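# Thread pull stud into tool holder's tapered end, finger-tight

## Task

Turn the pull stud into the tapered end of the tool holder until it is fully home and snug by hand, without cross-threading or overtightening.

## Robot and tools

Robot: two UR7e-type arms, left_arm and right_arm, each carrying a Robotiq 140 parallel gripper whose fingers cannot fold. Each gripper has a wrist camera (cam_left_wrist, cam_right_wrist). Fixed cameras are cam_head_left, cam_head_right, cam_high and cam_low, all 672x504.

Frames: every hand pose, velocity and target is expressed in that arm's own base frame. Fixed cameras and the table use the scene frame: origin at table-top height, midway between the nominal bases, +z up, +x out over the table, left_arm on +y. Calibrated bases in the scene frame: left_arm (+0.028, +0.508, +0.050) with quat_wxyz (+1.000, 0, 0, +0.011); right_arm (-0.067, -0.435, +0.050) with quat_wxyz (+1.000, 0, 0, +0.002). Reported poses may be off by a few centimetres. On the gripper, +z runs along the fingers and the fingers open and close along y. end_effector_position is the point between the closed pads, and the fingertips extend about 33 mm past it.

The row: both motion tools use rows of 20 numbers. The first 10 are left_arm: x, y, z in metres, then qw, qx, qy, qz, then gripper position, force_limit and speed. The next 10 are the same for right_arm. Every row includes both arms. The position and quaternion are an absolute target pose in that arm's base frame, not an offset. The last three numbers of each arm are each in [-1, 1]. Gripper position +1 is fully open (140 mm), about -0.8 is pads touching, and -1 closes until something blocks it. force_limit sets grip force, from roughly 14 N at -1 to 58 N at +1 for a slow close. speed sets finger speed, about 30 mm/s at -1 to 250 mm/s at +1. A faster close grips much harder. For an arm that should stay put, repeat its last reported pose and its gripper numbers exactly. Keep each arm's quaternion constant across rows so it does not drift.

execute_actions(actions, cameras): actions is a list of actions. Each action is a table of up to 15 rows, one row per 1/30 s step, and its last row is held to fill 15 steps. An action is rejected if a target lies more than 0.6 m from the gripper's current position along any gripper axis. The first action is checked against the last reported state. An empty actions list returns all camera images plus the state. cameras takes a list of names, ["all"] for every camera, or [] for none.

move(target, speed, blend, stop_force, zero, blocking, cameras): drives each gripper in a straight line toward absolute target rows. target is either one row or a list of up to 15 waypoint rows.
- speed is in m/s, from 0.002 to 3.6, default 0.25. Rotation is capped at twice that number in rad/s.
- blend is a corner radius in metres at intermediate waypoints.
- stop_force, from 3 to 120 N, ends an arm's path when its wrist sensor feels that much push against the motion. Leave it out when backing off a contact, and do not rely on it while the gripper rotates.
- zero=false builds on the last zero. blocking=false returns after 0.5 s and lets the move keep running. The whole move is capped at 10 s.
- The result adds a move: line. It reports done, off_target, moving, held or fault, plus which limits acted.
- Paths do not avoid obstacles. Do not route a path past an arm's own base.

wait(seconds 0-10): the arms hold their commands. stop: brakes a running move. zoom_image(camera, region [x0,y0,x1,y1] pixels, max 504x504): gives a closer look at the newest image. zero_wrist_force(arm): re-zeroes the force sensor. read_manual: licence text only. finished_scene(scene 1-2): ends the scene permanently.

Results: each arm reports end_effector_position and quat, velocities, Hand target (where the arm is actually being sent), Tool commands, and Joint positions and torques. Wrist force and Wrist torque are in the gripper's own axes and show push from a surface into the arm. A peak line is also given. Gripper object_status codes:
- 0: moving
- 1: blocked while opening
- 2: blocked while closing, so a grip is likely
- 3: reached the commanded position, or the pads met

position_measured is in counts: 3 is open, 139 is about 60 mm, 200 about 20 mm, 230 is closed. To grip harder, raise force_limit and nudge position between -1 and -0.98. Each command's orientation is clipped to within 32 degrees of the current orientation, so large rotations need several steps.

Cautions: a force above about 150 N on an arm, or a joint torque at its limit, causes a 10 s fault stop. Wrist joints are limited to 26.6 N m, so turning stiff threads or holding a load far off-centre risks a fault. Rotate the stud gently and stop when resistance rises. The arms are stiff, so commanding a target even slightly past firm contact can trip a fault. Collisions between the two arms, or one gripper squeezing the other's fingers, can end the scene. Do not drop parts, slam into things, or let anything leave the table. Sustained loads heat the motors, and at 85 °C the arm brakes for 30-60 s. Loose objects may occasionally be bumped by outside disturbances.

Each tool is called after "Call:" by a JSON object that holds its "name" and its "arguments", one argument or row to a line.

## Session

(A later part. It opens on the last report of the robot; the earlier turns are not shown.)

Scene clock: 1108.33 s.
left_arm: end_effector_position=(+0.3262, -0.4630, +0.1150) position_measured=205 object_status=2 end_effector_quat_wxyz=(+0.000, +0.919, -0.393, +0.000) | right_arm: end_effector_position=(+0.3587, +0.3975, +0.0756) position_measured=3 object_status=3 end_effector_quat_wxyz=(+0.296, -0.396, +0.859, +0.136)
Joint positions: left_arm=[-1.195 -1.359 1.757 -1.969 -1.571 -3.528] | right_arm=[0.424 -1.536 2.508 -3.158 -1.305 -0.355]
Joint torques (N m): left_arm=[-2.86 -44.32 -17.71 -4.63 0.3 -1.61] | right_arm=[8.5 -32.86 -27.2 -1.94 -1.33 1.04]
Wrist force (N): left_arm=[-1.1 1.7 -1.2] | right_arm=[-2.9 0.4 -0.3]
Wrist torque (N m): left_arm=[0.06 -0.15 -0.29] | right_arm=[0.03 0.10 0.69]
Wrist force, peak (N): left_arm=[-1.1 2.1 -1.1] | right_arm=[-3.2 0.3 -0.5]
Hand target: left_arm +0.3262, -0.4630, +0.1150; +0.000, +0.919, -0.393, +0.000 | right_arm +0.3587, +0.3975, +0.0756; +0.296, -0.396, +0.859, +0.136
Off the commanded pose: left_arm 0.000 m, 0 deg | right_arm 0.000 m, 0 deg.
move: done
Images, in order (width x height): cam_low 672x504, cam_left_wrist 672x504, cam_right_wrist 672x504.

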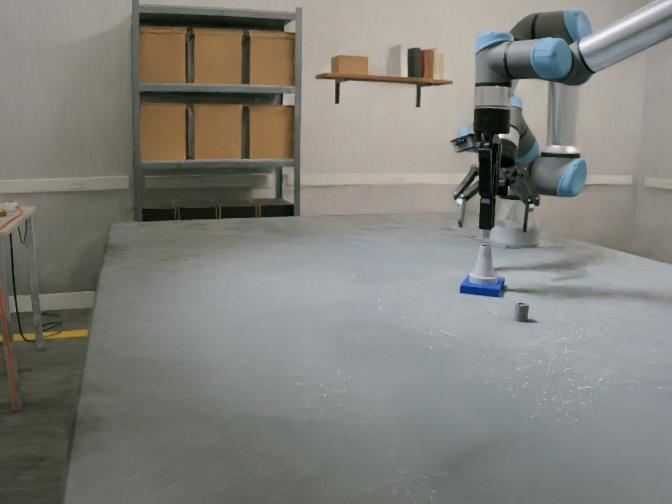

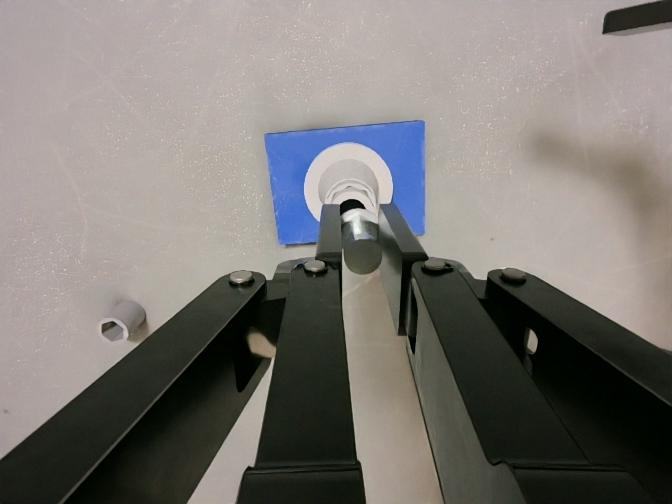

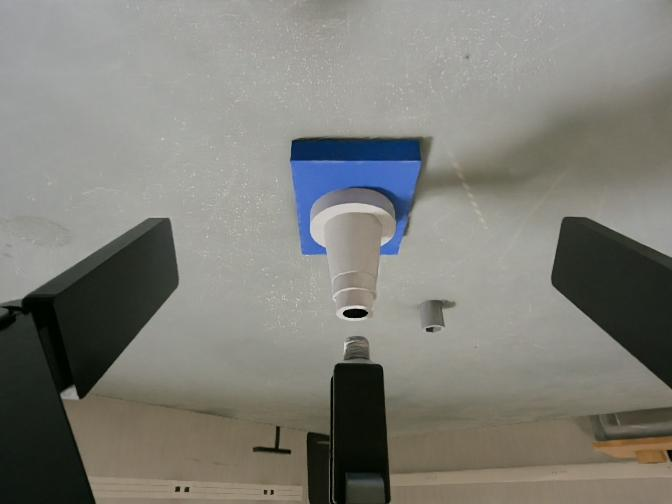

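Call:
{"name": "move", "arguments": {
  "target": [
    [0.3272, -0.461, 0.110, 0, -0.99994, 0.01134, 0, -1, -0.5, -1, 0.3587, 0.3975, 0.0756, 0.2956, -0.3957, 0.8585, 0.1362, 1, 1, 0],
    [0.32744, -0.46055, 0.105, 0, -0.9282, -0.3722, 0, -1, -0.5, -1, 0.3587, 0.3975, 0.0756, 0.2956, -0.3957, 0.8585, 0.1362, 1, 1, 0]
  ],
  "speed": [0.4, 0.4],
  "blend": [0.004, 0],
  "cameras": ["cam_right_wrist", "cam_left_wrist", "cam_low"]
}}

Call:
{"name": "zoom_image", "arguments": {
  "camera": "cam_right_wrist",
  "region": [310, 290, 410, 390]
}}

Call:
{"name": "zoom_image", "arguments": {
  "camera": "cam_left_wrist",
  "region": [325, 170, 395, 240]
}}

Call:
{"name": "zoom_image", "arguments": {
  "camera": "cam_low",
  "region": [440, 200, 530, 300]
}}

Scene clock: 1160.47 s.
left_arm: end_effector_position=(+0.3275, -0.4605, +0.1049) position_measured=205 object_status=2 end_effector_quat_wxyz=(+0.000, +0.928, +0.372, +0.000) | right_arm: end_effector_position=(+0.3587, +0.3975, +0.0756) position_measured=3 object_status=3 end_effector_quat_wxyz=(+0.296, -0.396, +0.859, +0.136)
Joint positions: left_arm=[-1.191 -1.353 1.777 -1.995 -1.571 -5.095] | right_arm=[0.424 -1.536 2.508 -3.158 -1.305 -0.355]
Joint torques (N m): left_arm=[-6.61 -35.33 -20.32 -3.75 0.82 -1.55] | right_arm=[8.73 -31.75 -27.42 -1.97 -1.16 0.7]
Wrist force (N): left_arm=[-1.1 1.7 -0.7] | right_arm=[-3.1 0.5 -0.3]
Wrist torque (N m): left_arm=[0.10 -0.14 -0.29] | right_arm=[0.04 0.15 0.69]
Wrist force, peak (N): left_arm=[-1.2 2.0 -1.1] | right_arm=[-3.2 0.4 -0.4]
Hand target: left_arm +0.3274, -0.4606, +0.1050; +0.000, +0.928, +0.372, +0.000 | right_arm +0.3587, +0.3975, +0.0756; +0.296, -0.396, +0.859, +0.136
Off the commanded pose: left_arm 0.000 m, 0 deg | right_arm 0.000 m, 0 deg.
move: done
Images, in order (width x height): cam_low 672x504, cam_left_wrist 672x504, cam_right_wrist 672x504.

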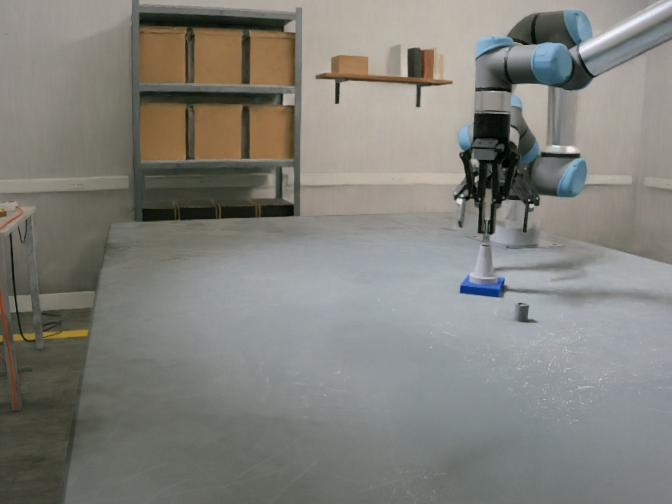

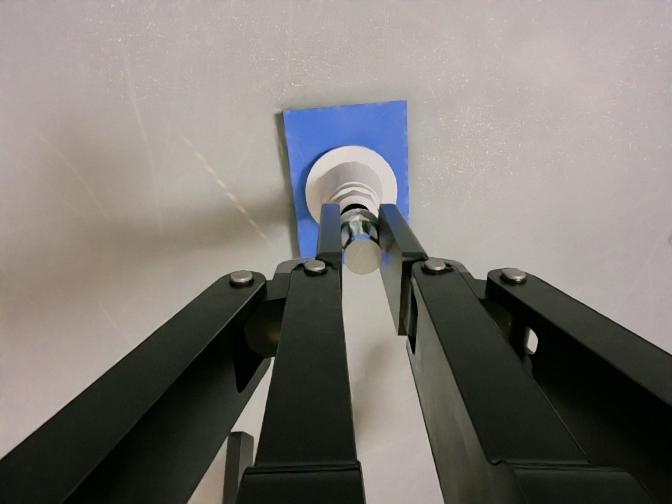

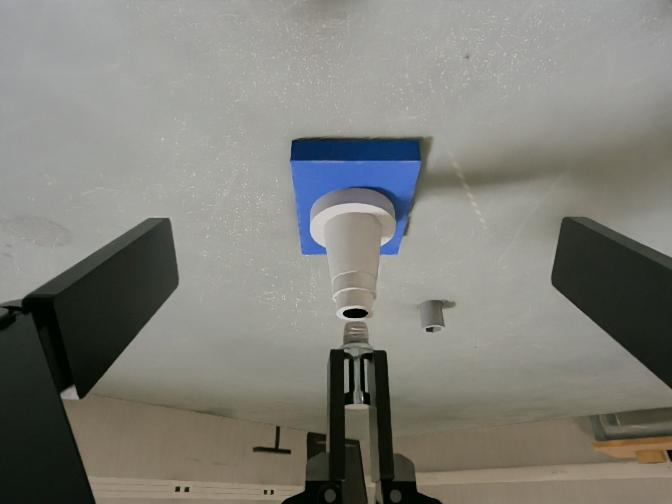

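Scaled by 5.040 from the camera's 672x504 image, which has a finer 960x720 frame.

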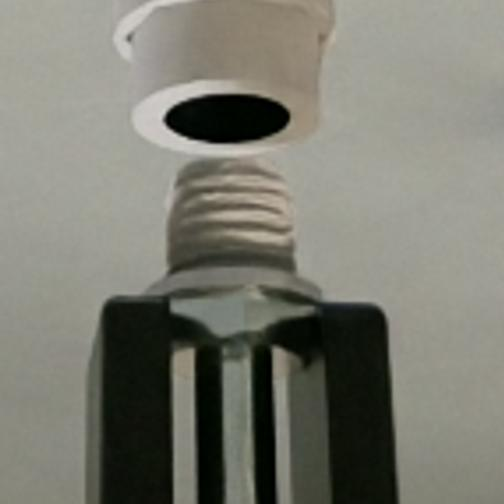

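Scaled by 7.200 from the camera's 672x504 image, which has a finer 960x720 frame.

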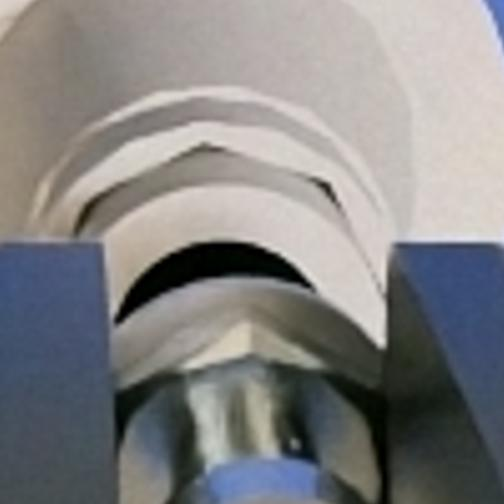

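Scaled by 5.040 from the camera's 672x504 image, which has a finer 960x720 frame.

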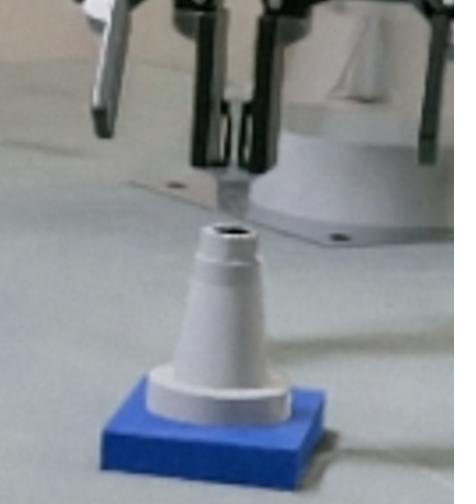

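Call:
{"name": "move", "arguments": {
  "target": [
    [0.32656, -0.46022, 0.1015, 0, -0.6737, -0.7390, 0, -1, -0.5, -1, 0.3587, 0.3975, 0.0756, 0.2956, -0.3957, 0.8585, 0.1362, 1, 1, 0]
  ],
  "speed": 0.3
}}

Call:
{"name": "move", "arguments": {
  "target": [0.32656, -0.46022, 0.093, 0, -0.6737, -0.7390, 0, -1, -0.5, -1, 0.3587, 0.3975, 0.0756, 0.2956, -0.3957, 0.8585, 0.1362, 1, 1, 0],
  "speed": 0.002,
  "stop_force": 3,
  "cameras": ["cam_right_wrist", "cam_left_wrist"]
}}

Call:
{"name": "zoom_image", "arguments": {
  "camera": "cam_right_wrist",
  "region": [310, 280, 410, 380]
}}

Scene clock: 1197.47 s.
left_arm: end_effector_position=(+0.3266, -0.4602, +0.1015) position_measured=205 object_status=2 end_effector_quat_wxyz=(+0.000, +0.674, +0.739, +0.000) | right_arm: end_effector_position=(+0.3587, +0.3975, +0.0756) position_measured=3 object_status=3 end_effector_quat_wxyz=(+0.296, -0.396, +0.859, +0.136)
Joint positions: left_arm=[-1.192 -1.351 1.784 -2.004 -1.571 -5.997] | right_arm=[0.424 -1.536 2.508 -3.158 -1.305 -0.355]
Joint torques (N m): left_arm=[-3.82 -34.31 -19.21 -4.45 1.09 -1.53] | right_arm=[8.84 -31.91 -26.31 -2.16 -0.96 0.62]
Wrist force (N): left_arm=[-1.0 1.9 -0.8] | right_arm=[-2.9 0.4 -0.5]
Wrist torque (N m): left_arm=[0.14 -0.18 -0.28] | right_arm=[0.02 0.10 0.69]
Wrist force, peak (N): left_arm=[-1.3 2.0 -1.1] | right_arm=[-3.3 0.5 -0.3]
Hand target: left_arm +0.3266, -0.4602, +0.1015; +0.000, +0.674, +0.739, +0.000 | right_arm +0.3587, +0.3975, +0.0756; +0.296, -0.396, +0.859, +0.136
Off the commanded pose: left_arm 0.000 m, 0 deg | right_arm 0.000 m, 0 deg.
move: done

Scene clock: 1200.97 s.
left_arm: end_effector_position=(+0.3265, -0.4602, +0.0956) position_measured=205 object_status=2 end_effector_quat_wxyz=(+0.000, +0.674, +0.739, +0.000) | right_arm: end_effector_position=(+0.3587, +0.3975, +0.0756) position_measured=3 object_status=3 end_effector_quat_wxyz=(+0.296, -0.396, +0.859, +0.136)
Joint positions: left_arm=[-1.192 -1.345 1.793 -2.019 -1.571 -5.997] | right_arm=[0.424 -1.536 2.508 -3.158 -1.305 -0.355]
Joint torques (N m): left_arm=[7.17 -34.05 -27.79 -0.57 -0.09 -1.47] | right_arm=[8.64 -32.2 -26.73 -2.1 -0.64 0.37]
Wrist force (N): left_arm=[0.7 -0.9 -6.1] | right_arm=[-3.0 0.5 -0.4]
Wrist torque (N m): left_arm=[0.17 -0.13 -0.26] | right_arm=[0.05 0.12 0.69]
Wrist force, peak (N): left_arm=[1.2 -1.1 -6.1] | right_arm=[-3.3 0.5 -0.2]
Hand target: left_arm +0.3266, -0.4602, +0.0957; +0.000, +0.674, +0.739, +0.000 | right_arm +0.3587, +0.3975, +0.0756; +0.296, -0.396, +0.859, +0.136
Off the commanded pose: left_arm 0.003 m, 0 deg | right_arm 0.000 m, 0 deg.
move: contact (left_arm)
Images, in order (width x height): cam_left_wrist 672x504, cam_right_wrist 672x504.

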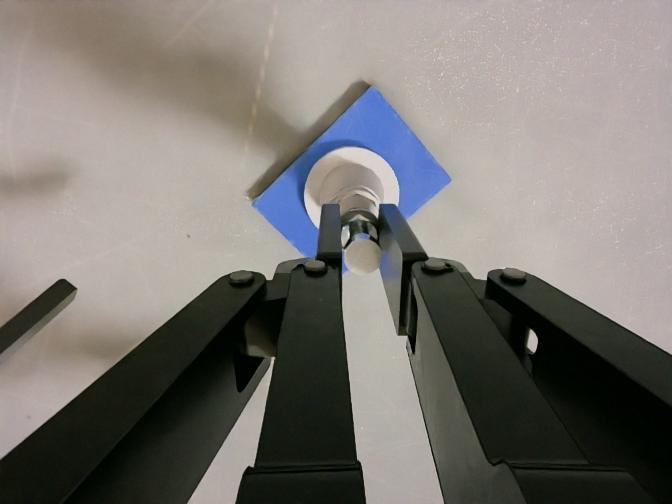

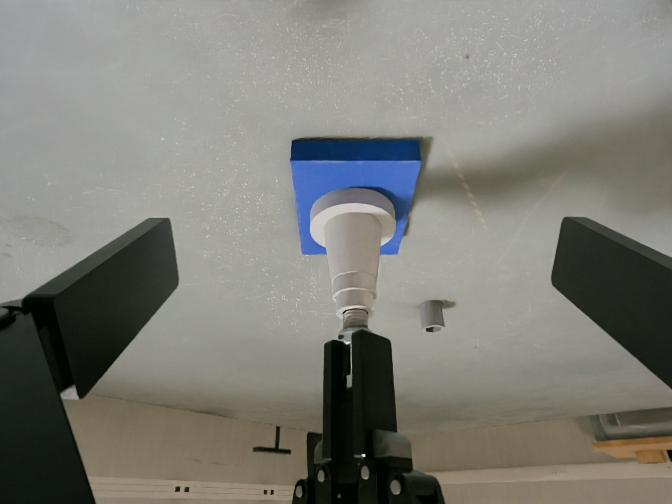

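Scaled by 5.040 from the camera's 672x504 image, which has a finer 960x720 frame.

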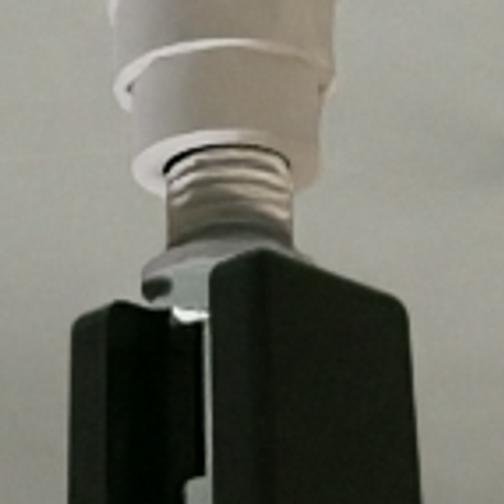

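Call:
{"name": "move", "arguments": {
  "target": [0.32735, -0.46047, 0.0955, 0, -0.9052, -0.4250, 0, -1, -0.5, -1, 0.3587, 0.3975, 0.0756, 0.2956, -0.3957, 0.8585, 0.1362, 1, 1, 0],
  "speed": 0.25
}}

Scene clock: 1233.87 s.
left_arm: end_effector_position=(+0.3274, -0.4605, +0.0955) position_measured=205 object_status=2 end_effector_quat_wxyz=(+0.000, +0.905, +0.425, +0.000) | right_arm: end_effector_position=(+0.3587, +0.3975, +0.0756) position_measured=3 object_status=3 end_effector_quat_wxyz=(+0.296, -0.396, +0.859, +0.136)
Joint positions: left_arm=[-1.191 -1.343 1.791 -2.019 -1.571 -5.211] | right_arm=[0.424 -1.536 2.508 -3.158 -1.305 -0.355]
Joint torques (N m): left_arm=[6.19 -19.3 -28.42 -5.09 -1.43 1.02] | right_arm=[8.58 -32.2 -26.44 -2.04 -0.54 0.05]
Wrist force (N): left_arm=[2.6 -4.6 -13.2] | right_arm=[-2.7 0.6 -0.2]
Wrist torque (N m): left_arm=[0.33 -0.14 -0.05] | right_arm=[0.06 0.07 0.69]
Wrist force, peak (N): left_arm=[2.8 -4.5 -13.5] | right_arm=[-3.3 0.4 -0.4]
Hand target: left_arm +0.3274, -0.4605, +0.0955; +0.000, +0.905, +0.425, +0.000 | right_arm +0.3587, +0.3975, +0.0756; +0.296, -0.396, +0.859, +0.136
Off the commanded pose: left_arm 0.000 m, 0 deg | right_arm 0.000 m, 0 deg.
move: done

Call:
{"name": "move", "arguments": {
  "target": [0.32774, -0.46120, 0.0957, 0, -0.9989, -0.0462, 0, -1, -0.5, -1, 0.3587, 0.3975, 0.0756, 0.2956, -0.3957, 0.8585, 0.1362, 1, 1, 0],
  "speed": 0.25
}}

Scene clock: 1242.67 s.
left_arm: end_effector_position=(+0.3277, -0.4612, +0.0957) position_measured=205 object_status=2 end_effector_quat_wxyz=(+0.000, +0.999, +0.046, +0.000) | right_arm: end_effector_position=(+0.3587, +0.3975, +0.0756) position_measured=3 object_status=3 end_effector_quat_wxyz=(+0.296, -0.396, +0.859, +0.136)
Joint positions: left_arm=[-1.191 -1.342 1.789 -2.018 -1.571 -4.425] | right_arm=[0.424 -1.536 2.508 -3.158 -1.305 -0.355]
Joint torques (N m): left_arm=[5.58 -24.77 -29.44 -1.09 -2.27 0.97] | right_arm=[8.87 -32.59 -26.68 -2.21 -0.3 0.01]
Wrist force (N): left_arm=[0.7 -2.2 -4.4] | right_arm=[-2.9 0.4 -0.3]
Wrist torque (N m): left_arm=[0.24 -0.11 -0.07] | right_arm=[0.01 0.10 0.69]
Wrist force, peak (N): left_arm=[2.7 -4.9 -13.5] | right_arm=[-3.2 0.6 -0.3]
Hand target: left_arm +0.3277, -0.4612, +0.0957; +0.000, +0.999, +0.046, +0.000 | right_arm +0.3587, +0.3975, +0.0756; +0.296, -0.396, +0.859, +0.136
Off the commanded pose: left_arm 0.000 m, 0 deg | right_arm 0.000 m, 0 deg.
move: done

Call:
{"name": "move", "arguments": {
  "target": [0.32749, -0.46199, 0.0957, 0, -0.9406, 0.3395, 0, -1, -0.5, -1, 0.3587, 0.3975, 0.0756, 0.2956, -0.3957, 0.8585, 0.1362, 1, 1, 0],
  "speed": 0.25
}}

Call:
{"name": "move", "arguments": {
  "target": [0.32676, -0.46238, 0.0957, 0, -0.7390, 0.6737, 0, -1, -0.5, -1, 0.3587, 0.3975, 0.0756, 0.2956, -0.3957, 0.8585, 0.1362, 1, 1, 0],
  "speed": 0.25
}}

Scene clock: 1250.57 s.
left_arm: end_effector_position=(+0.3275, -0.4620, +0.0957) position_measured=205 object_status=2 end_effector_quat_wxyz=(+0.000, +0.941, -0.339, +0.000) | right_arm: end_effector_position=(+0.3587, +0.3975, +0.0756) position_measured=3 object_status=3 end_effector_quat_wxyz=(+0.296, -0.396, +0.859, +0.136)
Joint positions: left_arm=[-1.192 -1.341 1.787 -2.018 -1.571 -3.641] | right_arm=[0.424 -1.536 2.508 -3.158 -1.305 -0.355]
Joint torques (N m): left_arm=[7.06 -24.1 -28.99 -0.67 -3.63 1.17] | right_arm=[8.9 -31.28 -27.52 -2.22 0.05 -0.06]
Wrist force (N): left_arm=[0.2 -2.3 -4.4] | right_arm=[-2.8 0.3 -0.4]
Wrist torque (N m): left_arm=[0.30 -0.11 -0.07] | right_arm=[0.01 0.08 0.69]
Wrist force, peak (N): left_arm=[0.3 -3.5 -4.7] | right_arm=[-3.1 0.5 -0.4]
Hand target: left_arm +0.3275, -0.4620, +0.0957; +0.000, +0.941, -0.340, +0.000 | right_arm +0.3587, +0.3975, +0.0756; +0.296, -0.396, +0.859, +0.136
Off the commanded pose: left_arm 0.000 m, 0 deg | right_arm 0.000 m, 0 deg.
move: done

Scene clock: 1252.63 s.
left_arm: end_effector_position=(+0.3267, -0.4624, +0.0957) position_measured=205 object_status=2 end_effector_quat_wxyz=(+0.000, +0.739, -0.674, +0.000) | right_arm: end_effector_position=(+0.3587, +0.3975, +0.0756) position_measured=3 object_status=3 end_effector_quat_wxyz=(+0.296, -0.396, +0.859, +0.136)
Joint positions: left_arm=[-1.193 -1.341 1.788 -2.018 -1.571 -2.857] | right_arm=[0.424 -1.536 2.508 -3.158 -1.305 -0.355]
Joint torques (N m): left_arm=[7.61 -32.48 -26.07 -3.1 -3.39 1.05] | right_arm=[9.08 -31.96 -27 -2.28 -0.07 -0.15]
Wrist force (N): left_arm=[0.6 -2.2 -2.9] | right_arm=[-2.8 0.4 -0.6]
Wrist torque (N m): left_arm=[0.29 -0.15 -0.07] | right_arm=[0.01 0.09 0.69]
Wrist force, peak (N): left_arm=[0.5 -2.4 -4.4] | right_arm=[-3.3 0.6 -0.3]
Hand target: left_arm +0.3268, -0.4624, +0.0957; +0.000, +0.739, -0.674, +0.000 | right_arm +0.3587, +0.3975, +0.0756; +0.296, -0.396, +0.859, +0.136
Off the commanded pose: left_arm 0.000 m, 0 deg | right_arm 0.000 m, 0 deg.
move: done

Call:
{"name": "move", "arguments": {
  "target": [0.32676, -0.46238, 0.0937, 0, -0.7390, 0.6737, 0, -1, -0.5, -1, 0.3587, 0.3975, 0.0756, 0.2956, -0.3957, 0.8585, 0.1362, 1, 1, 0],
  "speed": 0.002,
  "stop_force": 3,
  "cameras": ["cam_right_wrist", "cam_left_wrist"]
}}

Call:
{"name": "zoom_image", "arguments": {
  "camera": "cam_right_wrist",
  "region": [310, 280, 410, 380]
}}

Call:
{"name": "zoom_image", "arguments": {
  "camera": "cam_left_wrist",
  "region": [325, 170, 395, 240]
}}

Scene clock: 1262.30 s.
left_arm: end_effector_position=(+0.3268, -0.4624, +0.0956) position_measured=205 object_status=2 end_effector_quat_wxyz=(+0.000, +0.739, -0.674, +0.000) | right_arm: end_effector_position=(+0.3587, +0.3975, +0.0756) position_measured=3 object_status=3 end_effector_quat_wxyz=(+0.296, -0.396, +0.859, +0.136)
Joint positions: left_arm=[-1.193 -1.341 1.788 -2.018 -1.571 -2.856] | right_arm=[0.424 -1.536 2.508 -3.158 -1.305 -0.355]
Joint torques (N m): left_arm=[7.66 -31.82 -27.2 0.97 -0.17 1.92] | right_arm=[8.16 -31.8 -26.33 -2.26 0.33 -0.1]
Wrist force (N): left_arm=[0.3 -1.9 -6.6] | right_arm=[-2.9 0.5 -0.3]
Wrist torque (N m): left_arm=[0.24 -0.13 -0.08] | right_arm=[0.03 0.11 0.69]
Wrist force, peak (N): left_arm=[0.3 -1.9 -6.6] | right_arm=[-3.2 0.5 -0.5]
Hand target: left_arm +0.3268, -0.4624, +0.0956; +0.000, +0.739, -0.674, +0.000 | right_arm +0.3587, +0.3975, +0.0756; +0.296, -0.396, +0.859, +0.136
Off the commanded pose: left_arm 0.002 m, 0 deg | right_arm 0.000 m, 0 deg.
move: contact (left_arm)
Images, in order (width x height): cam_left_wrist 672x504, cam_right_wrist 672x504.

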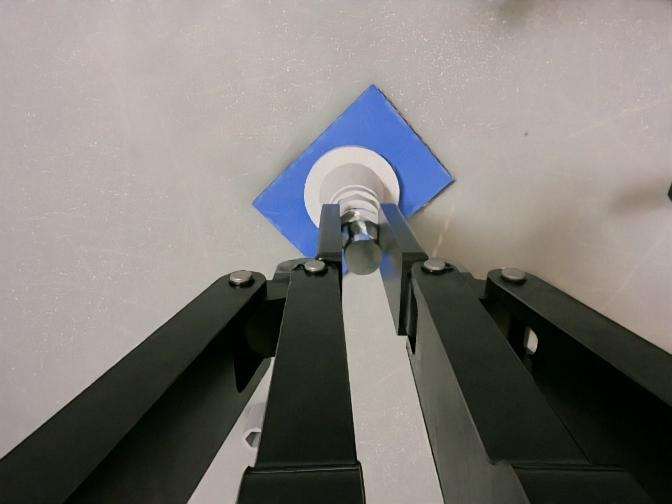

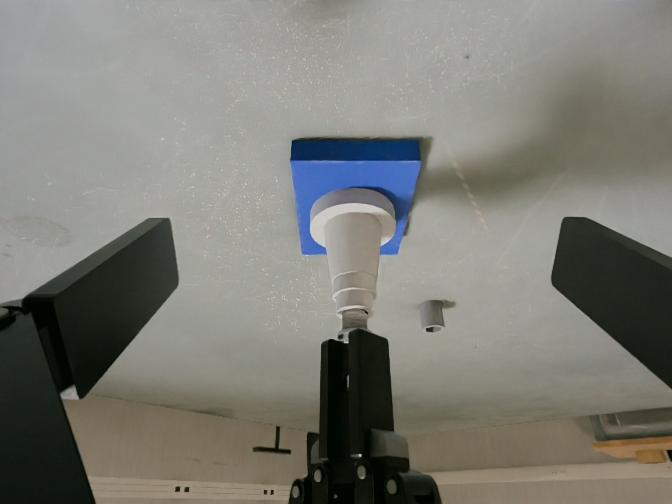

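Scaled by 5.040 from the camera's 672x504 image, which has a finer 960x720 frame.

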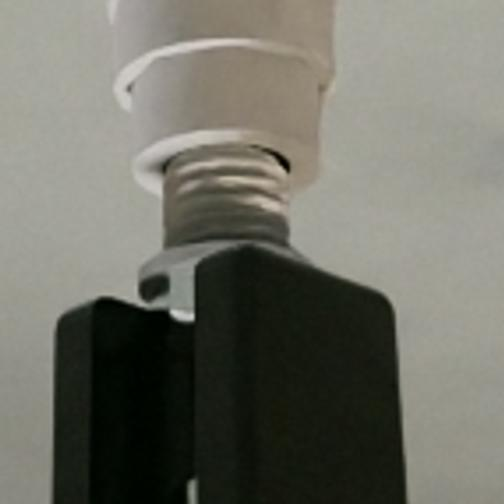

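Scaled by 7.200 from the camera's 672x504 image, which has a finer 960x720 frame.

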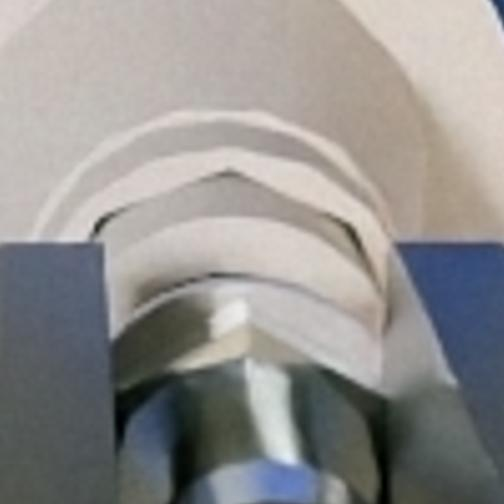

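Call:
{"name": "move", "arguments": {
  "target": [0.32597, -0.46213, 0.0955, 0, -0.4250, 0.9052, 0, -1, -0.5, -1, 0.3587, 0.3975, 0.0756, 0.2956, -0.3957, 0.8585, 0.1362, 1, 1, 0],
  "speed": 0.2
}}

Call:
{"name": "move", "arguments": {
  "target": [0.32558, -0.46140, 0.0955, 0, -0.0462, 0.9989, 0, -1, -0.5, -1, 0.3587, 0.3975, 0.0756, 0.2956, -0.3957, 0.8585, 0.1362, 1, 1, 0],
  "speed": 0.2
}}

Scene clock: 1275.70 s.
left_arm: end_effector_position=(+0.3259, -0.4621, +0.0955) position_measured=205 object_status=2 end_effector_quat_wxyz=(+0.000, -0.425, +0.905, +0.000) | right_arm: end_effector_position=(+0.3587, +0.3975, +0.0756) position_measured=3 object_status=3 end_effector_quat_wxyz=(+0.296, -0.396, +0.859, +0.136)
Joint positions: left_arm=[-1.195 -1.342 1.79 -2.019 -1.571 -2.073] | right_arm=[0.424 -1.536 2.508 -3.158 -1.305 -0.355]
Joint torques (N m): left_arm=[8.01 -37.85 -20.34 -3.84 -3.24 0.35] | right_arm=[8.65 -32.16 -26.52 -2.22 0.45 -0.01]
Wrist force (N): left_arm=[-2.8 -1.9 -4.5] | right_arm=[-3.0 0.5 -0.5]
Wrist torque (N m): left_arm=[0.17 -0.25 -0.06] | right_arm=[0.04 0.13 0.69]
Wrist force, peak (N): left_arm=[0.8 -2.3 -6.8] | right_arm=[-3.2 0.5 -0.6]
Hand target: left_arm +0.3260, -0.4621, +0.0955; +0.000, -0.425, +0.905, +0.000 | right_arm +0.3587, +0.3975, +0.0756; +0.296, -0.396, +0.859, +0.136
Off the commanded pose: left_arm 0.000 m, 0 deg | right_arm 0.000 m, 0 deg.
move: done

Scene clock: 1278.13 s.
left_arm: end_effector_position=(+0.3255, -0.4614, +0.0955) position_measured=205 object_status=2 end_effector_quat_wxyz=(+0.000, -0.046, +0.999, +0.000) | right_arm: end_effector_position=(+0.3587, +0.3975, +0.0756) position_measured=3 object_status=3 end_effector_quat_wxyz=(+0.296, -0.396, +0.859, +0.136)
Joint positions: left_arm=[-1.195 -1.344 1.792 -2.019 -1.571 -1.287] | right_arm=[0.424 -1.536 2.508 -3.158 -1.305 -0.355]
Joint torques (N m): left_arm=[8.57 -39.65 -21.15 -5 -2.28 0.51] | right_arm=[8.74 -32.67 -26.84 -2.31 0.58 -0.04]
Wrist force (N): left_arm=[-1.3 1.5 -1.3] | right_arm=[-2.9 0.4 -0.2]
Wrist torque (N m): left_arm=[0.01 -0.22 -0.07] | right_arm=[0.02 0.10 0.69]
Wrist force, peak (N): left_arm=[-2.8 -2.0 -4.3] | right_arm=[-3.2 0.7 -0.3]
Hand target: left_arm +0.3256, -0.4614, +0.0955; +0.000, -0.046, +0.999, +0.000 | right_arm +0.3587, +0.3975, +0.0756; +0.296, -0.396, +0.859, +0.136
Off the commanded pose: left_arm 0.000 m, 0 deg | right_arm 0.000 m, 0 deg.
move: done

Call:
{"name": "move", "arguments": {
  "target": [0.32558, -0.46140, 0.0930, 0, -0.0462, 0.9989, 0, -1, -0.5, -1, 0.3587, 0.3975, 0.0756, 0.2956, -0.3957, 0.8585, 0.1362, 1, 1, 0],
  "speed": 0.002,
  "stop_force": 3
}}

Scene clock: 1282.83 s.
left_arm: end_effector_position=(+0.3256, -0.4614, +0.0951) position_measured=205 object_status=2 end_effector_quat_wxyz=(+0.000, -0.046, +0.999, +0.000) | right_arm: end_effector_position=(+0.3587, +0.3975, +0.0756) position_measured=3 object_status=3 end_effector_quat_wxyz=(+0.296, -0.396, +0.859, +0.136)
Joint positions: left_arm=[-1.195 -1.343 1.793 -2.02 -1.571 -1.287] | right_arm=[0.424 -1.536 2.508 -3.158 -1.305 -0.355]
Joint torques (N m): left_arm=[7.6 -37.67 -27.24 0.93 -1.28 1.98] | right_arm=[9.01 -32.29 -26.37 -2.43 0.79 0.07]
Wrist force (N): left_arm=[-4.5 0.3 -5.6] | right_arm=[-2.9 0.6 -0.6]
Wrist torque (N m): left_arm=[0.09 -0.20 -0.08] | right_arm=[0.05 0.11 0.69]
Wrist force, peak (N): left_arm=[-4.3 0.7 -6.2] | right_arm=[-3.2 0.4 -0.5]
Hand target: left_arm +0.3256, -0.4615, +0.0952; +0.000, -0.046, +0.999, +0.000 | right_arm +0.3587, +0.3975, +0.0756; +0.296, -0.396, +0.859, +0.136
Off the commanded pose: left_arm 0.002 m, 0 deg | right_arm 0.000 m, 0 deg.
move: contact (left_arm)

Call:
{"name": "move", "arguments": {
  "target": [0.32583, -0.46061, 0.0951, 0, 0.3395, 0.9406, 0, -1, -0.5, -1, 0.3587, 0.3975, 0.0756, 0.2956, -0.3957, 0.8585, 0.1362, 1, 1, 0],
  "speed": 0.2
}}

Call:
{"name": "move", "arguments": {
  "target": [0.32656, -0.46022, 0.0951, 0, 0.6737, 0.7390, 0, -1, -0.5, -1, 0.3587, 0.3975, 0.0756, 0.2956, -0.3957, 0.8585, 0.1362, 1, 1, 0],
  "speed": 0.2
}}

Scene clock: 1306.30 s.
left_arm: end_effector_position=(+0.3258, -0.4606, +0.0951) position_measured=205 object_status=2 end_effector_quat_wxyz=(+0.000, +0.339, +0.941, +0.000) | right_arm: end_effector_position=(+0.3587, +0.3975, +0.0756) position_measured=3 object_status=3 end_effector_quat_wxyz=(+0.296, -0.396, +0.859, +0.136)
Joint positions: left_arm=[-1.194 -1.345 1.794 -2.02 -1.571 -0.501] | right_arm=[0.424 -1.536 2.508 -3.158 -1.305 -0.355]
Joint torques (N m): left_arm=[7.51 -38.67 -21.61 -4.93 -2.54 0.43] | right_arm=[8.65 -31.19 -25.87 -2.37 1.14 -0.13]
Wrist force (N): left_arm=[-2.0 2.7 -2.2] | right_arm=[-3.0 0.3 -0.3]
Wrist torque (N m): left_arm=[0.09 -0.15 -0.07] | right_arm=[0.01 0.12 0.69]
Wrist force, peak (N): left_arm=[-4.5 0.4 -5.7] | right_arm=[-3.3 0.4 -0.4]
Hand target: left_arm +0.3258, -0.4606, +0.0951; +0.000, +0.340, +0.941, +0.000 | right_arm +0.3587, +0.3975, +0.0756; +0.296, -0.396, +0.859, +0.136
Off the commanded pose: left_arm 0.000 m, 0 deg | right_arm 0.000 m, 0 deg.
move: done

Scene clock: 1308.73 s.
left_arm: end_effector_position=(+0.3266, -0.4602, +0.0951) position_measured=205 object_status=2 end_effector_quat_wxyz=(+0.000, +0.674, +0.739, +0.000) | right_arm: end_effector_position=(+0.3587, +0.3975, +0.0756) position_measured=3 object_status=3 end_effector_quat_wxyz=(+0.296, -0.396, +0.859, +0.136)
Joint positions: left_arm=[-1.192 -1.344 1.794 -2.02 -1.571 0.286] | right_arm=[0.424 -1.536 2.508 -3.158 -1.305 -0.355]
Joint torques (N m): left_arm=[7.05 -30.93 -34.57 -0.83 -2.9 0.26] | right_arm=[8.55 -31.2 -26.85 -2.41 1.02 -0.01]
Wrist force (N): left_arm=[-1.6 4.2 8.6] | right_arm=[-2.9 0.6 -0.6]
Wrist torque (N m): left_arm=[0.04 -0.18 -0.05] | right_arm=[0.07 0.11 0.69]
Wrist force, peak (N): left_arm=[-1.7 4.0 8.8] | right_arm=[-3.2 0.6 -0.5]
Hand target: left_arm +0.3266, -0.4602, +0.0951; +0.000, +0.674, +0.739, +0.000 | right_arm +0.3587, +0.3975, +0.0756; +0.296, -0.396, +0.859, +0.136
Off the commanded pose: left_arm 0.000 m, 0 deg | right_arm 0.000 m, 0 deg.
move: done

Call:
{"name": "move", "arguments": {
  "target": [0.32735, -0.46047, 0.09465, 0, 0.9052, 0.4250, 0, -1, -0.5, -1, 0.3587, 0.3975, 0.0756, 0.2956, -0.3957, 0.8585, 0.1362, 1, 1, 0],
  "speed": 0.2
}}

Call:
{"name": "move", "arguments": {
  "target": [0.32774, -0.46120, 0.0944, 0, 0.9989, 0.0462, 0, -1, -0.5, -1, 0.3587, 0.3975, 0.0756, 0.2956, -0.3957, 0.8585, 0.1362, 1, 1, 0],
  "speed": 0.2
}}

Scene clock: 1324.97 s.
left_arm: end_effector_position=(+0.3274, -0.4605, +0.0947) position_measured=205 object_status=2 end_effector_quat_wxyz=(+0.000, +0.905, +0.425, +0.000) | right_arm: end_effector_position=(+0.3587, +0.3975, +0.0756) position_measured=3 object_status=3 end_effector_quat_wxyz=(+0.296, -0.396, +0.859, +0.136)
Joint positions: left_arm=[-1.191 -1.342 1.793 -2.021 -1.571 1.072] | right_arm=[0.424 -1.536 2.508 -3.158 -1.305 -0.355]
Joint torques (N m): left_arm=[7.62 -26.03 -30.4 -4.92 -2.37 0.41] | right_arm=[9.53 -32.36 -26.22 -2.3 1.35 -0.02]
Wrist force (N): left_arm=[-0.8 2.9 0.6] | right_arm=[-2.9 0.5 -0.3]
Wrist torque (N m): left_arm=[0.07 -0.19 -0.07] | right_arm=[0.05 0.12 0.69]
Wrist force, peak (N): left_arm=[-1.4 4.6 10.0] | right_arm=[-3.2 0.4 -0.2]
Hand target: left_arm +0.3274, -0.4605, +0.0946; +0.000, +0.905, +0.425, +0.000 | right_arm +0.3587, +0.3975, +0.0756; +0.296, -0.396, +0.859, +0.136
Off the commanded pose: left_arm 0.000 m, 0 deg | right_arm 0.000 m, 0 deg.
move: done

Scene clock: 1327.40 s.
left_arm: end_effector_position=(+0.3277, -0.4612, +0.0944) position_measured=205 object_status=2 end_effector_quat_wxyz=(+0.000, +0.999, +0.046, +0.000) | right_arm: end_effector_position=(+0.3587, +0.3975, +0.0756) position_measured=3 object_status=3 end_effector_quat_wxyz=(+0.296, -0.396, +0.859, +0.136)
Joint positions: left_arm=[-1.191 -1.34 1.791 -2.021 -1.571 1.858] | right_arm=[0.424 -1.536 2.508 -3.158 -1.305 -0.355]
Joint torques (N m): left_arm=[9.28 -27.15 -30.63 -4.68 -2.2 0.43] | right_arm=[9.04 -32.65 -26.92 -2.44 1.47 -0.03]
Wrist force (N): left_arm=[-0.6 2.7 1.3] | right_arm=[-3.1 0.5 -0.5]
Wrist torque (N m): left_arm=[0.12 -0.17 -0.07] | right_arm=[0.05 0.14 0.69]
Wrist force, peak (N): left_arm=[-1.1 3.3 1.5] | right_arm=[-3.2 0.4 -0.4]
Hand target: left_arm +0.3277, -0.4612, +0.0944; +0.000, +0.999, +0.046, +0.000 | right_arm +0.3587, +0.3975, +0.0756; +0.296, -0.396, +0.859, +0.136
Off the commanded pose: left_arm 0.000 m, 0 deg | right_arm 0.000 m, 0 deg.
move: done

Call:
{"name": "move", "arguments": {
  "target": [
    [0.32749, -0.46199, 0.09413, 0, 0.9406, -0.3395, 0, -1, -0.5, -1, 0.3587, 0.3975, 0.0756, 0.2956, -0.3957, 0.8585, 0.1362, 1, 1, 0],
    [0.32676, -0.46238, 0.09387, 0, 0.7390, -0.6737, 0, -1, -0.5, -1, 0.3587, 0.3975, 0.0756, 0.2956, -0.3957, 0.8585, 0.1362, 1, 1, 0]
  ],
  "speed": 0.25,
  "blend": [0.0005, 0]
}}

Call:
{"name": "move", "arguments": {
  "target": [
    [0.32597, -0.46213, 0.09362, 0, 0.4250, -0.9052, 0, -1, -0.5, -1, 0.3587, 0.3975, 0.0756, 0.2956, -0.3957, 0.8585, 0.1362, 1, 1, 0],
    [0.32558, -0.46140, 0.09336, 0, 0.0462, -0.9989, 0, -1, -0.5, -1, 0.3587, 0.3975, 0.0756, 0.2956, -0.3957, 0.8585, 0.1362, 1, 1, 0],
    [0.32583, -0.46061, 0.09310, 0, -0.3395, -0.9406, 0, -1, -0.5, -1, 0.3587, 0.3975, 0.0756, 0.2956, -0.3957, 0.8585, 0.1362, 1, 1, 0]
  ],
  "speed": 0.25,
  "blend": [0.0005, 0.0005, 0],
  "cameras": ["cam_right_wrist", "cam_left_wrist"]
}}

Call:
{"name": "zoom_image", "arguments": {
  "camera": "cam_right_wrist",
  "region": [310, 280, 410, 380]
}}

Scene clock: 1353.10 s.
left_arm: end_effector_position=(+0.3267, -0.4624, +0.0938) position_measured=205 object_status=2 end_effector_quat_wxyz=(+0.000, +0.739, -0.674, +0.000) | right_arm: end_effector_position=(+0.3587, +0.3975, +0.0756) position_measured=3 object_status=3 end_effector_quat_wxyz=(+0.296, -0.396, +0.859, +0.136)
Joint positions: left_arm=[-1.193 -1.339 1.791 -2.022 -1.571 3.426] | right_arm=[0.424 -1.536 2.508 -3.158 -1.305 -0.355]
Joint torques (N m): left_arm=[8.71 -27.77 -30.31 -5.33 -2.97 1.1] | right_arm=[9.01 -31.71 -26.09 -2.48 1.7 0.04]
Wrist force (N): left_arm=[-0.7 -0.7 3.5] | right_arm=[-3.1 0.6 -0.4]
Wrist torque (N m): left_arm=[0.22 -0.14 -0.06] | right_arm=[0.06 0.14 0.68]
Wrist force, peak (N): left_arm=[-0.4 1.5 6.2] | right_arm=[-3.2 0.5 -0.5]
Hand target: left_arm +0.3268, -0.4624, +0.0939; +0.000, +0.739, -0.674, +0.000 | right_arm +0.3587, +0.3975, +0.0756; +0.296, -0.396, +0.859, +0.136
Off the commanded pose: left_arm 0.000 m, 0 deg | right_arm 0.000 m, 0 deg.
move: done

Scene clock: 1358.30 s.
left_arm: end_effector_position=(+0.3258, -0.4606, +0.0931) position_measured=205 object_status=2 end_effector_quat_wxyz=(+0.000, +0.339, +0.941, +0.000) | right_arm: end_effector_position=(+0.3587, +0.3975, +0.0756) position_measured=3 object_status=3 end_effector_quat_wxyz=(+0.296, -0.396, +0.859, +0.136)
Joint positions: left_arm=[-1.194 -1.343 1.797 -2.026 -1.571 5.782] | right_arm=[0.424 -1.536 2.508 -3.158 -1.305 -0.355]
Joint torques (N m): left_arm=[6.77 -40.38 -28.59 -5.38 -2.1 1.12] | right_arm=[8.87 -33.12 -26.92 -2.48 2.09 -0.1]
Wrist force (N): left_arm=[-2.2 1.7 8.9] | right_arm=[-2.9 0.5 -0.2]
Wrist torque (N m): left_arm=[0.16 -0.15 -0.06] | right_arm=[0.03 0.12 0.68]
Wrist force, peak (N): left_arm=[-2.2 1.7 8.9] | right_arm=[-3.2 0.5 -0.4]
Hand target: left_arm +0.3258, -0.4606, +0.0931; +0.000, +0.340, +0.941, +0.000 | right_arm +0.3587, +0.3975, +0.0756; +0.296, -0.396, +0.859, +0.136
Off the commanded pose: left_arm 0.000 m, 0 deg | right_arm 0.000 m, 0 deg.
move: done
Images, in order (width x height): cam_left_wrist 672x504, cam_right_wrist 672x504.

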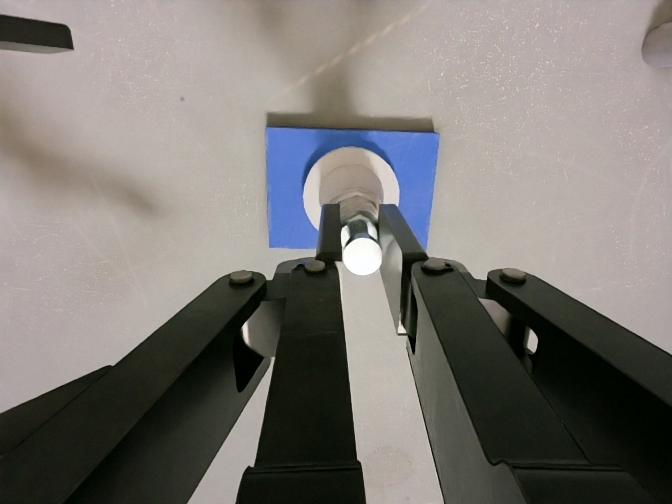

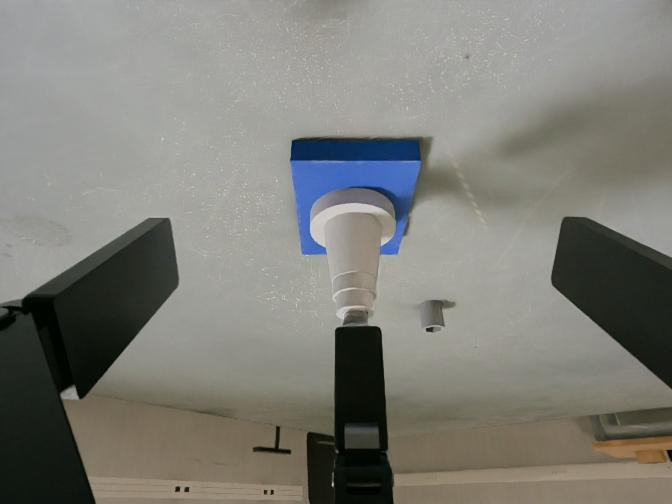

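Scaled by 5.040 from the camera's 672x504 image, which has a finer 960x720 frame.

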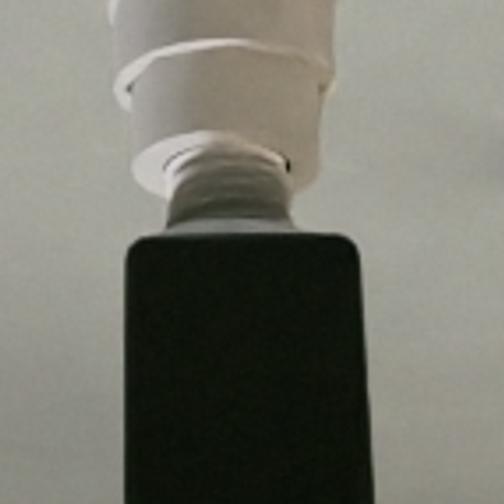

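Call:
{"name": "move", "arguments": {
  "target": [
    [0.32583, -0.46061, 0.09290, 0, -0.3395, -0.9406, 0, -1, -0.5, -1, 0.3587, 0.3975, 0.0756, 0.2956, -0.3957, 0.8585, 0.1362, 1, 1, 0],
    [0.32583, -0.46061, 0.09290, 0, -0.3395, -0.9406, 0, -0.32, -0.5, -0.5, 0.3587, 0.3975, 0.0756, 0.2956, -0.3957, 0.8585, 0.1362, 1, 1, 0]
  ],
  "speed": 0.01
}}

Call:
{"name": "move", "arguments": {
  "target": [
    [0.32666, -0.46130, 0.0935, 0, 0.5757, -0.8177, 0, -0.32, -0.5, -0.5, 0.3587, 0.3975, 0.0756, 0.2956, -0.3957, 0.8585, 0.1362, 1, 1, 0],
    [0.32666, -0.46130, 0.0935, 0, 1.0, 0.0026, 0, -0.32, -0.5, -0.5, 0.3587, 0.3975, 0.0756, 0.2956, -0.3957, 0.8585, 0.1362, 1, 1, 0],
    [0.32666, -0.46130, 0.0935, 0, 0.5714, 0.8206, 0, -0.32, -0.5, -0.5, 0.3587, 0.3975, 0.0756, 0.2956, -0.3957, 0.8585, 0.1362, 1, 1, 0],
    [0.32666, -0.46130, 0.0935, 0, -0.3445, 0.9388, 0, -0.32, -0.5, -0.5, 0.3587, 0.3975, 0.0756, 0.2956, -0.3957, 0.8585, 0.1362, 1, 1, 0],
    [0.32666, -0.46130, 0.0935, 0, -0.9666, 0.2563, 0, -0.32, -0.5, -0.5, 0.3587, 0.3975, 0.0756, 0.2956, -0.3957, 0.8585, 0.1362, 1, 1, 0],
    [0.32666, -0.46130, 0.0930, 0, -0.7643, -0.6448, 0, -0.32, -0.5, -0.5, 0.3587, 0.3975, 0.0756, 0.2956, -0.3957, 0.8585, 0.1362, 1, 1, 0]
  ],
  "speed": 0.7,
  "blend": [0.001, 0.001, 0.001, 0.001, 0.001, 0],
  "cameras": ["cam_right_wrist", "cam_left_wrist"]
}}

Call:
{"name": "zoom_image", "arguments": {
  "camera": "cam_left_wrist",
  "region": [300, 180, 420, 280]
}}

Call:
{"name": "zoom_image", "arguments": {
  "camera": "cam_right_wrist",
  "region": [310, 280, 410, 380]
}}

Scene clock: 1391.60 s.
left_arm: end_effector_position=(+0.3258, -0.4606, +0.0929) position_measured=169 object_status=0 end_effector_quat_wxyz=(+0.000, +0.340, +0.941, +0.000) | right_arm: end_effector_position=(+0.3587, +0.3975, +0.0756) position_measured=3 object_status=3 end_effector_quat_wxyz=(+0.296, -0.396, +0.859, +0.136)
Joint positions: left_arm=[-1.194 -1.342 1.798 -2.026 -1.571 5.782] | right_arm=[0.424 -1.536 2.508 -3.158 -1.305 -0.355]
Joint torques (N m): left_arm=[-5.32 -26.42 -17.09 -4.12 -0.07 1.77] | right_arm=[8.77 -32.19 -26.39 -2.63 2.16 0.01]
Wrist force (N): left_arm=[-1.3 2.0 -1.4] | right_arm=[-2.8 0.5 -0.4]
Wrist torque (N m): left_arm=[0.15 -0.13 -0.08] | right_arm=[0.04 0.09 0.69]
Wrist force, peak (N): left_arm=[-2.1 1.8 8.9] | right_arm=[-3.1 0.6 -0.5]
Hand target: left_arm +0.3258, -0.4606, +0.0929; +0.000, +0.340, +0.941, +0.000 | right_arm +0.3587, +0.3975, +0.0756; +0.296, -0.396, +0.859, +0.136
Off the commanded pose: left_arm 0.000 m, 0 deg | right_arm 0.000 m, 0 deg.
move: done

Scene clock: 1400.50 s.
left_arm: end_effector_position=(+0.3267, -0.4613, +0.0930) position_measured=169 object_status=3 end_effector_quat_wxyz=(+0.000, +0.764, +0.645, +0.000) | right_arm: end_effector_position=(+0.3587, +0.3975, +0.0756) position_measured=3 object_status=3 end_effector_quat_wxyz=(+0.296, -0.396, +0.859, +0.136)
Joint positions: left_arm=[-1.193 -1.34 1.794 -2.025 -1.571 -5.736] | right_arm=[0.424 -1.536 2.508 -3.158 -1.305 -0.355]
Joint torques (N m): left_arm=[-3.65 -43.41 -16.81 -3.13 0.03 -1.68] | right_arm=[8.18 -32.2 -26.71 -2.65 1.97 0.02]
Wrist force (N): left_arm=[-0.9 1.6 -1.2] | right_arm=[-2.9 0.5 -0.3]
Wrist torque (N m): left_arm=[0.07 -0.22 -0.29] | right_arm=[0.05 0.10 0.69]
Wrist force, peak (N): left_arm=[-1.1 2.2 -1.5] | right_arm=[-3.2 0.5 -0.5]
Hand target: left_arm +0.3267, -0.4613, +0.0930; +0.000, +0.764, +0.645, +0.000 | right_arm +0.3587, +0.3975, +0.0756; +0.296, -0.396, +0.859, +0.136
Off the commanded pose: left_arm 0.000 m, 0 deg | right_arm 0.000 m, 0 deg.
move: done
Images, in order (width x height): cam_left_wrist 672x504, cam_right_wrist 672x504.

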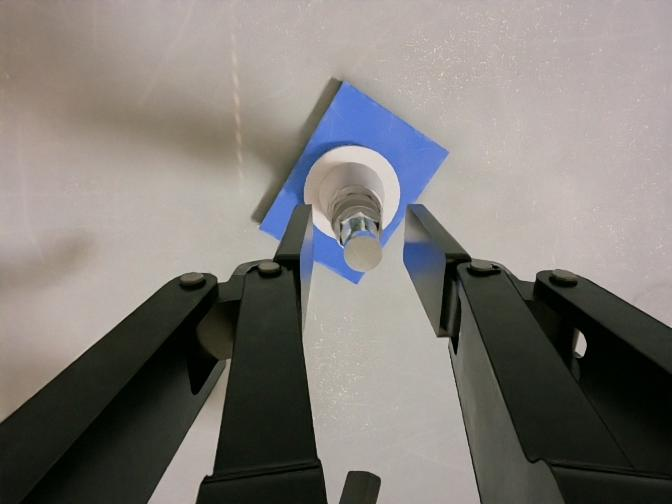

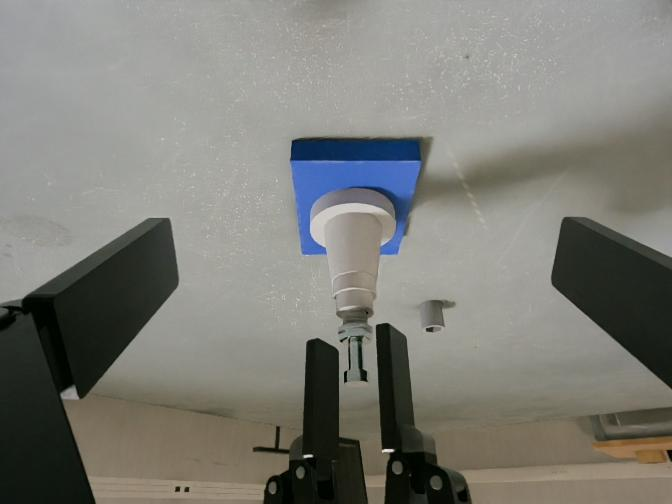

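Scaled by 4.200 from the camera's 672x504 image, which has a finer 960x720 frame.

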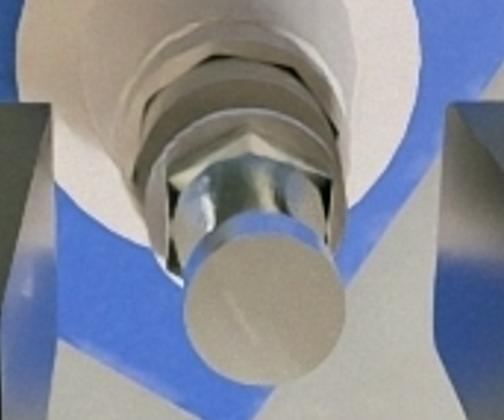

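Scaled by 5.040 from the camera's 672x504 image, which has a finer 960x720 frame.

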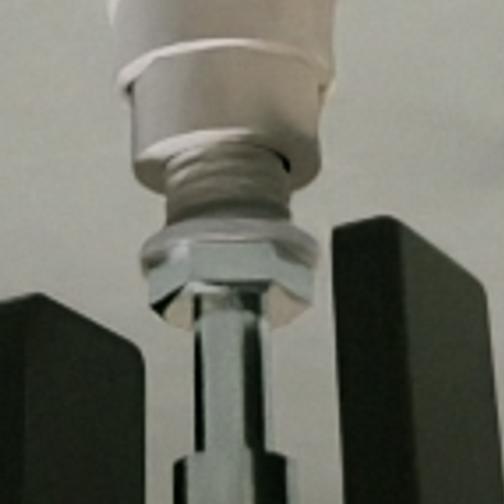

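Call:
{"name": "move", "arguments": {
  "target": [
    [0.32666, -0.46130, 0.0936, 0, -0.7643, -0.6448, 0, -0.32, -0.5, -0.5, 0.3587, 0.3975, 0.0756, 0.2956, -0.3957, 0.8585, 0.1362, 1, 1, 0],
    [0.32666, -0.46130, 0.0936, 0, -0.7643, -0.6448, 0, -1, -0.5, -1, 0.3587, 0.3975, 0.0756, 0.2956, -0.3957, 0.8585, 0.1362, 1, 1, 0]
  ],
  "speed": 0.02,
  "cameras": ["cam_left_wrist"]
}}

Call:
{"name": "zoom_image", "arguments": {
  "camera": "cam_left_wrist",
  "region": [310, 180, 410, 280]
}}

Scene clock: 1431.00 s.
left_arm: end_effector_position=(+0.3267, -0.4613, +0.0936) position_measured=205 object_status=0 end_effector_quat_wxyz=(+0.000, +0.764, +0.645, +0.000) | right_arm: end_effector_position=(+0.3587, +0.3975, +0.0756) position_measured=3 object_status=3 end_effector_quat_wxyz=(+0.296, -0.396, +0.859, +0.136)
Joint positions: left_arm=[-1.193 -1.341 1.793 -2.024 -1.571 -5.736] | right_arm=[0.424 -1.536 2.508 -3.158 -1.305 -0.355]
Joint torques (N m): left_arm=[7.96 -39.41 -25.64 -2.7 -1.94 -1.28] | right_arm=[8.19 -31.82 -26.63 -2.68 1.93 0.08]
Wrist force (N): left_arm=[-1.3 2.9 -2.4] | right_arm=[-3.1 0.5 -0.3]
Wrist torque (N m): left_arm=[0.08 -0.15 -0.27] | right_arm=[0.04 0.14 0.69]
Wrist force, peak (N): left_arm=[-1.0 2.9 -2.7] | right_arm=[-3.2 0.5 -0.4]
Hand target: left_arm +0.3267, -0.4613, +0.0936; +0.000, +0.764, +0.645, +0.000 | right_arm +0.3587, +0.3975, +0.0756; +0.296, -0.396, +0.859, +0.136
Off the commanded pose: left_arm 0.000 m, 0 deg | right_arm 0.000 m, 0 deg.
move: done
Images, in order (width x height): cam_left_wrist 672x504.

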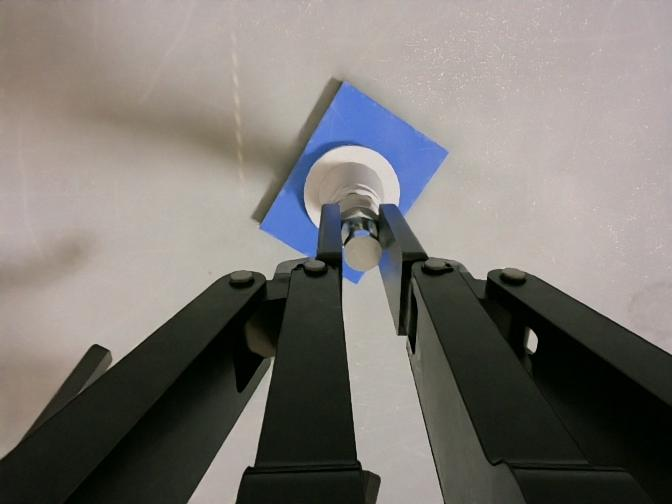

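Scaled by 5.040 from the camera's 672x504 image, which has a finer 960x720 frame.

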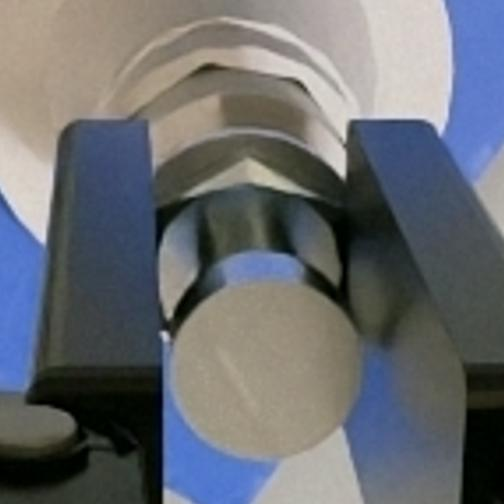

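Call:
{"name": "move", "arguments": {
  "target": [0.32666, -0.46130, 0.09287, 0, -0.9666, 0.2563, 0, -1, -0.5, -1, 0.3587, 0.3975, 0.0756, 0.2956, -0.3957, 0.8585, 0.1362, 1, 1, 0],
  "speed": 0.3
}}

Call:
{"name": "move", "arguments": {
  "target": [0.32666, -0.46130, 0.09214, 0, -0.3445, 0.9388, 0, -1, -0.5, -1, 0.3587, 0.3975, 0.0756, 0.2956, -0.3957, 0.8585, 0.1362, 1, 1, 0],
  "speed": 0.3
}}

Scene clock: 1441.47 s.
left_arm: end_effector_position=(+0.3266, -0.4613, +0.0928) position_measured=205 object_status=2 end_effector_quat_wxyz=(+0.000, +0.967, -0.256, +0.000) | right_arm: end_effector_position=(+0.3587, +0.3975, +0.0756) position_measured=3 object_status=3 end_effector_quat_wxyz=(+0.296, -0.396, +0.859, +0.136)
Joint positions: left_arm=[-1.193 -1.34 1.795 -2.025 -1.571 -3.816] | right_arm=[0.424 -1.536 2.508 -3.158 -1.305 -0.355]
Joint torques (N m): left_arm=[7.89 -23.21 -29.83 -4.87 -2.34 1.63] | right_arm=[8.32 -31.91 -26.48 -2.61 1.95 -0.06]
Wrist force (N): left_arm=[-0.9 -1.0 -5.2] | right_arm=[-3.1 0.4 -0.4]
Wrist torque (N m): left_arm=[0.18 -0.20 -0.06] | right_arm=[0.02 0.16 0.68]
Wrist force, peak (N): left_arm=[-0.7 -1.3 -6.1] | right_arm=[-3.2 0.5 -0.2]
Hand target: left_arm +0.3267, -0.4613, +0.0929; +0.000, +0.967, -0.256, +0.000 | right_arm +0.3587, +0.3975, +0.0756; +0.296, -0.396, +0.859, +0.136
Off the commanded pose: left_arm 0.000 m, 0 deg | right_arm 0.000 m, 0 deg.
move: done

Scene clock: 1445.17 s.
left_arm: end_effector_position=(+0.3266, -0.4613, +0.0921) position_measured=205 object_status=2 end_effector_quat_wxyz=(+0.000, -0.345, +0.939, +0.000) | right_arm: end_effector_position=(+0.3587, +0.3975, +0.0756) position_measured=3 object_status=3 end_effector_quat_wxyz=(+0.296, -0.396, +0.859, +0.136)
Joint positions: left_arm=[-1.193 -1.339 1.796 -2.027 -1.571 -1.896] | right_arm=[0.424 -1.536 2.508 -3.158 -1.305 -0.355]
Joint torques (N m): left_arm=[7.51 -22.21 -28.85 -4.53 -3.28 1.7] | right_arm=[9.11 -32.37 -26.88 -2.68 2.06 -0.18]
Wrist force (N): left_arm=[-4.6 1.8 -6.6] | right_arm=[-3.0 0.4 -0.5]
Wrist torque (N m): left_arm=[0.10 -0.23 -0.06] | right_arm=[0.02 0.12 0.68]
Wrist force, peak (N): left_arm=[-5.2 2.1 -7.1] | right_arm=[-3.1 0.7 -0.4]
Hand target: left_arm +0.3267, -0.4613, +0.0921; +0.000, -0.344, +0.939, +0.000 | right_arm +0.3587, +0.3975, +0.0756; +0.296, -0.396, +0.859, +0.136
Off the commanded pose: left_arm 0.000 m, 0 deg | right_arm 0.000 m, 0 deg.
move: done


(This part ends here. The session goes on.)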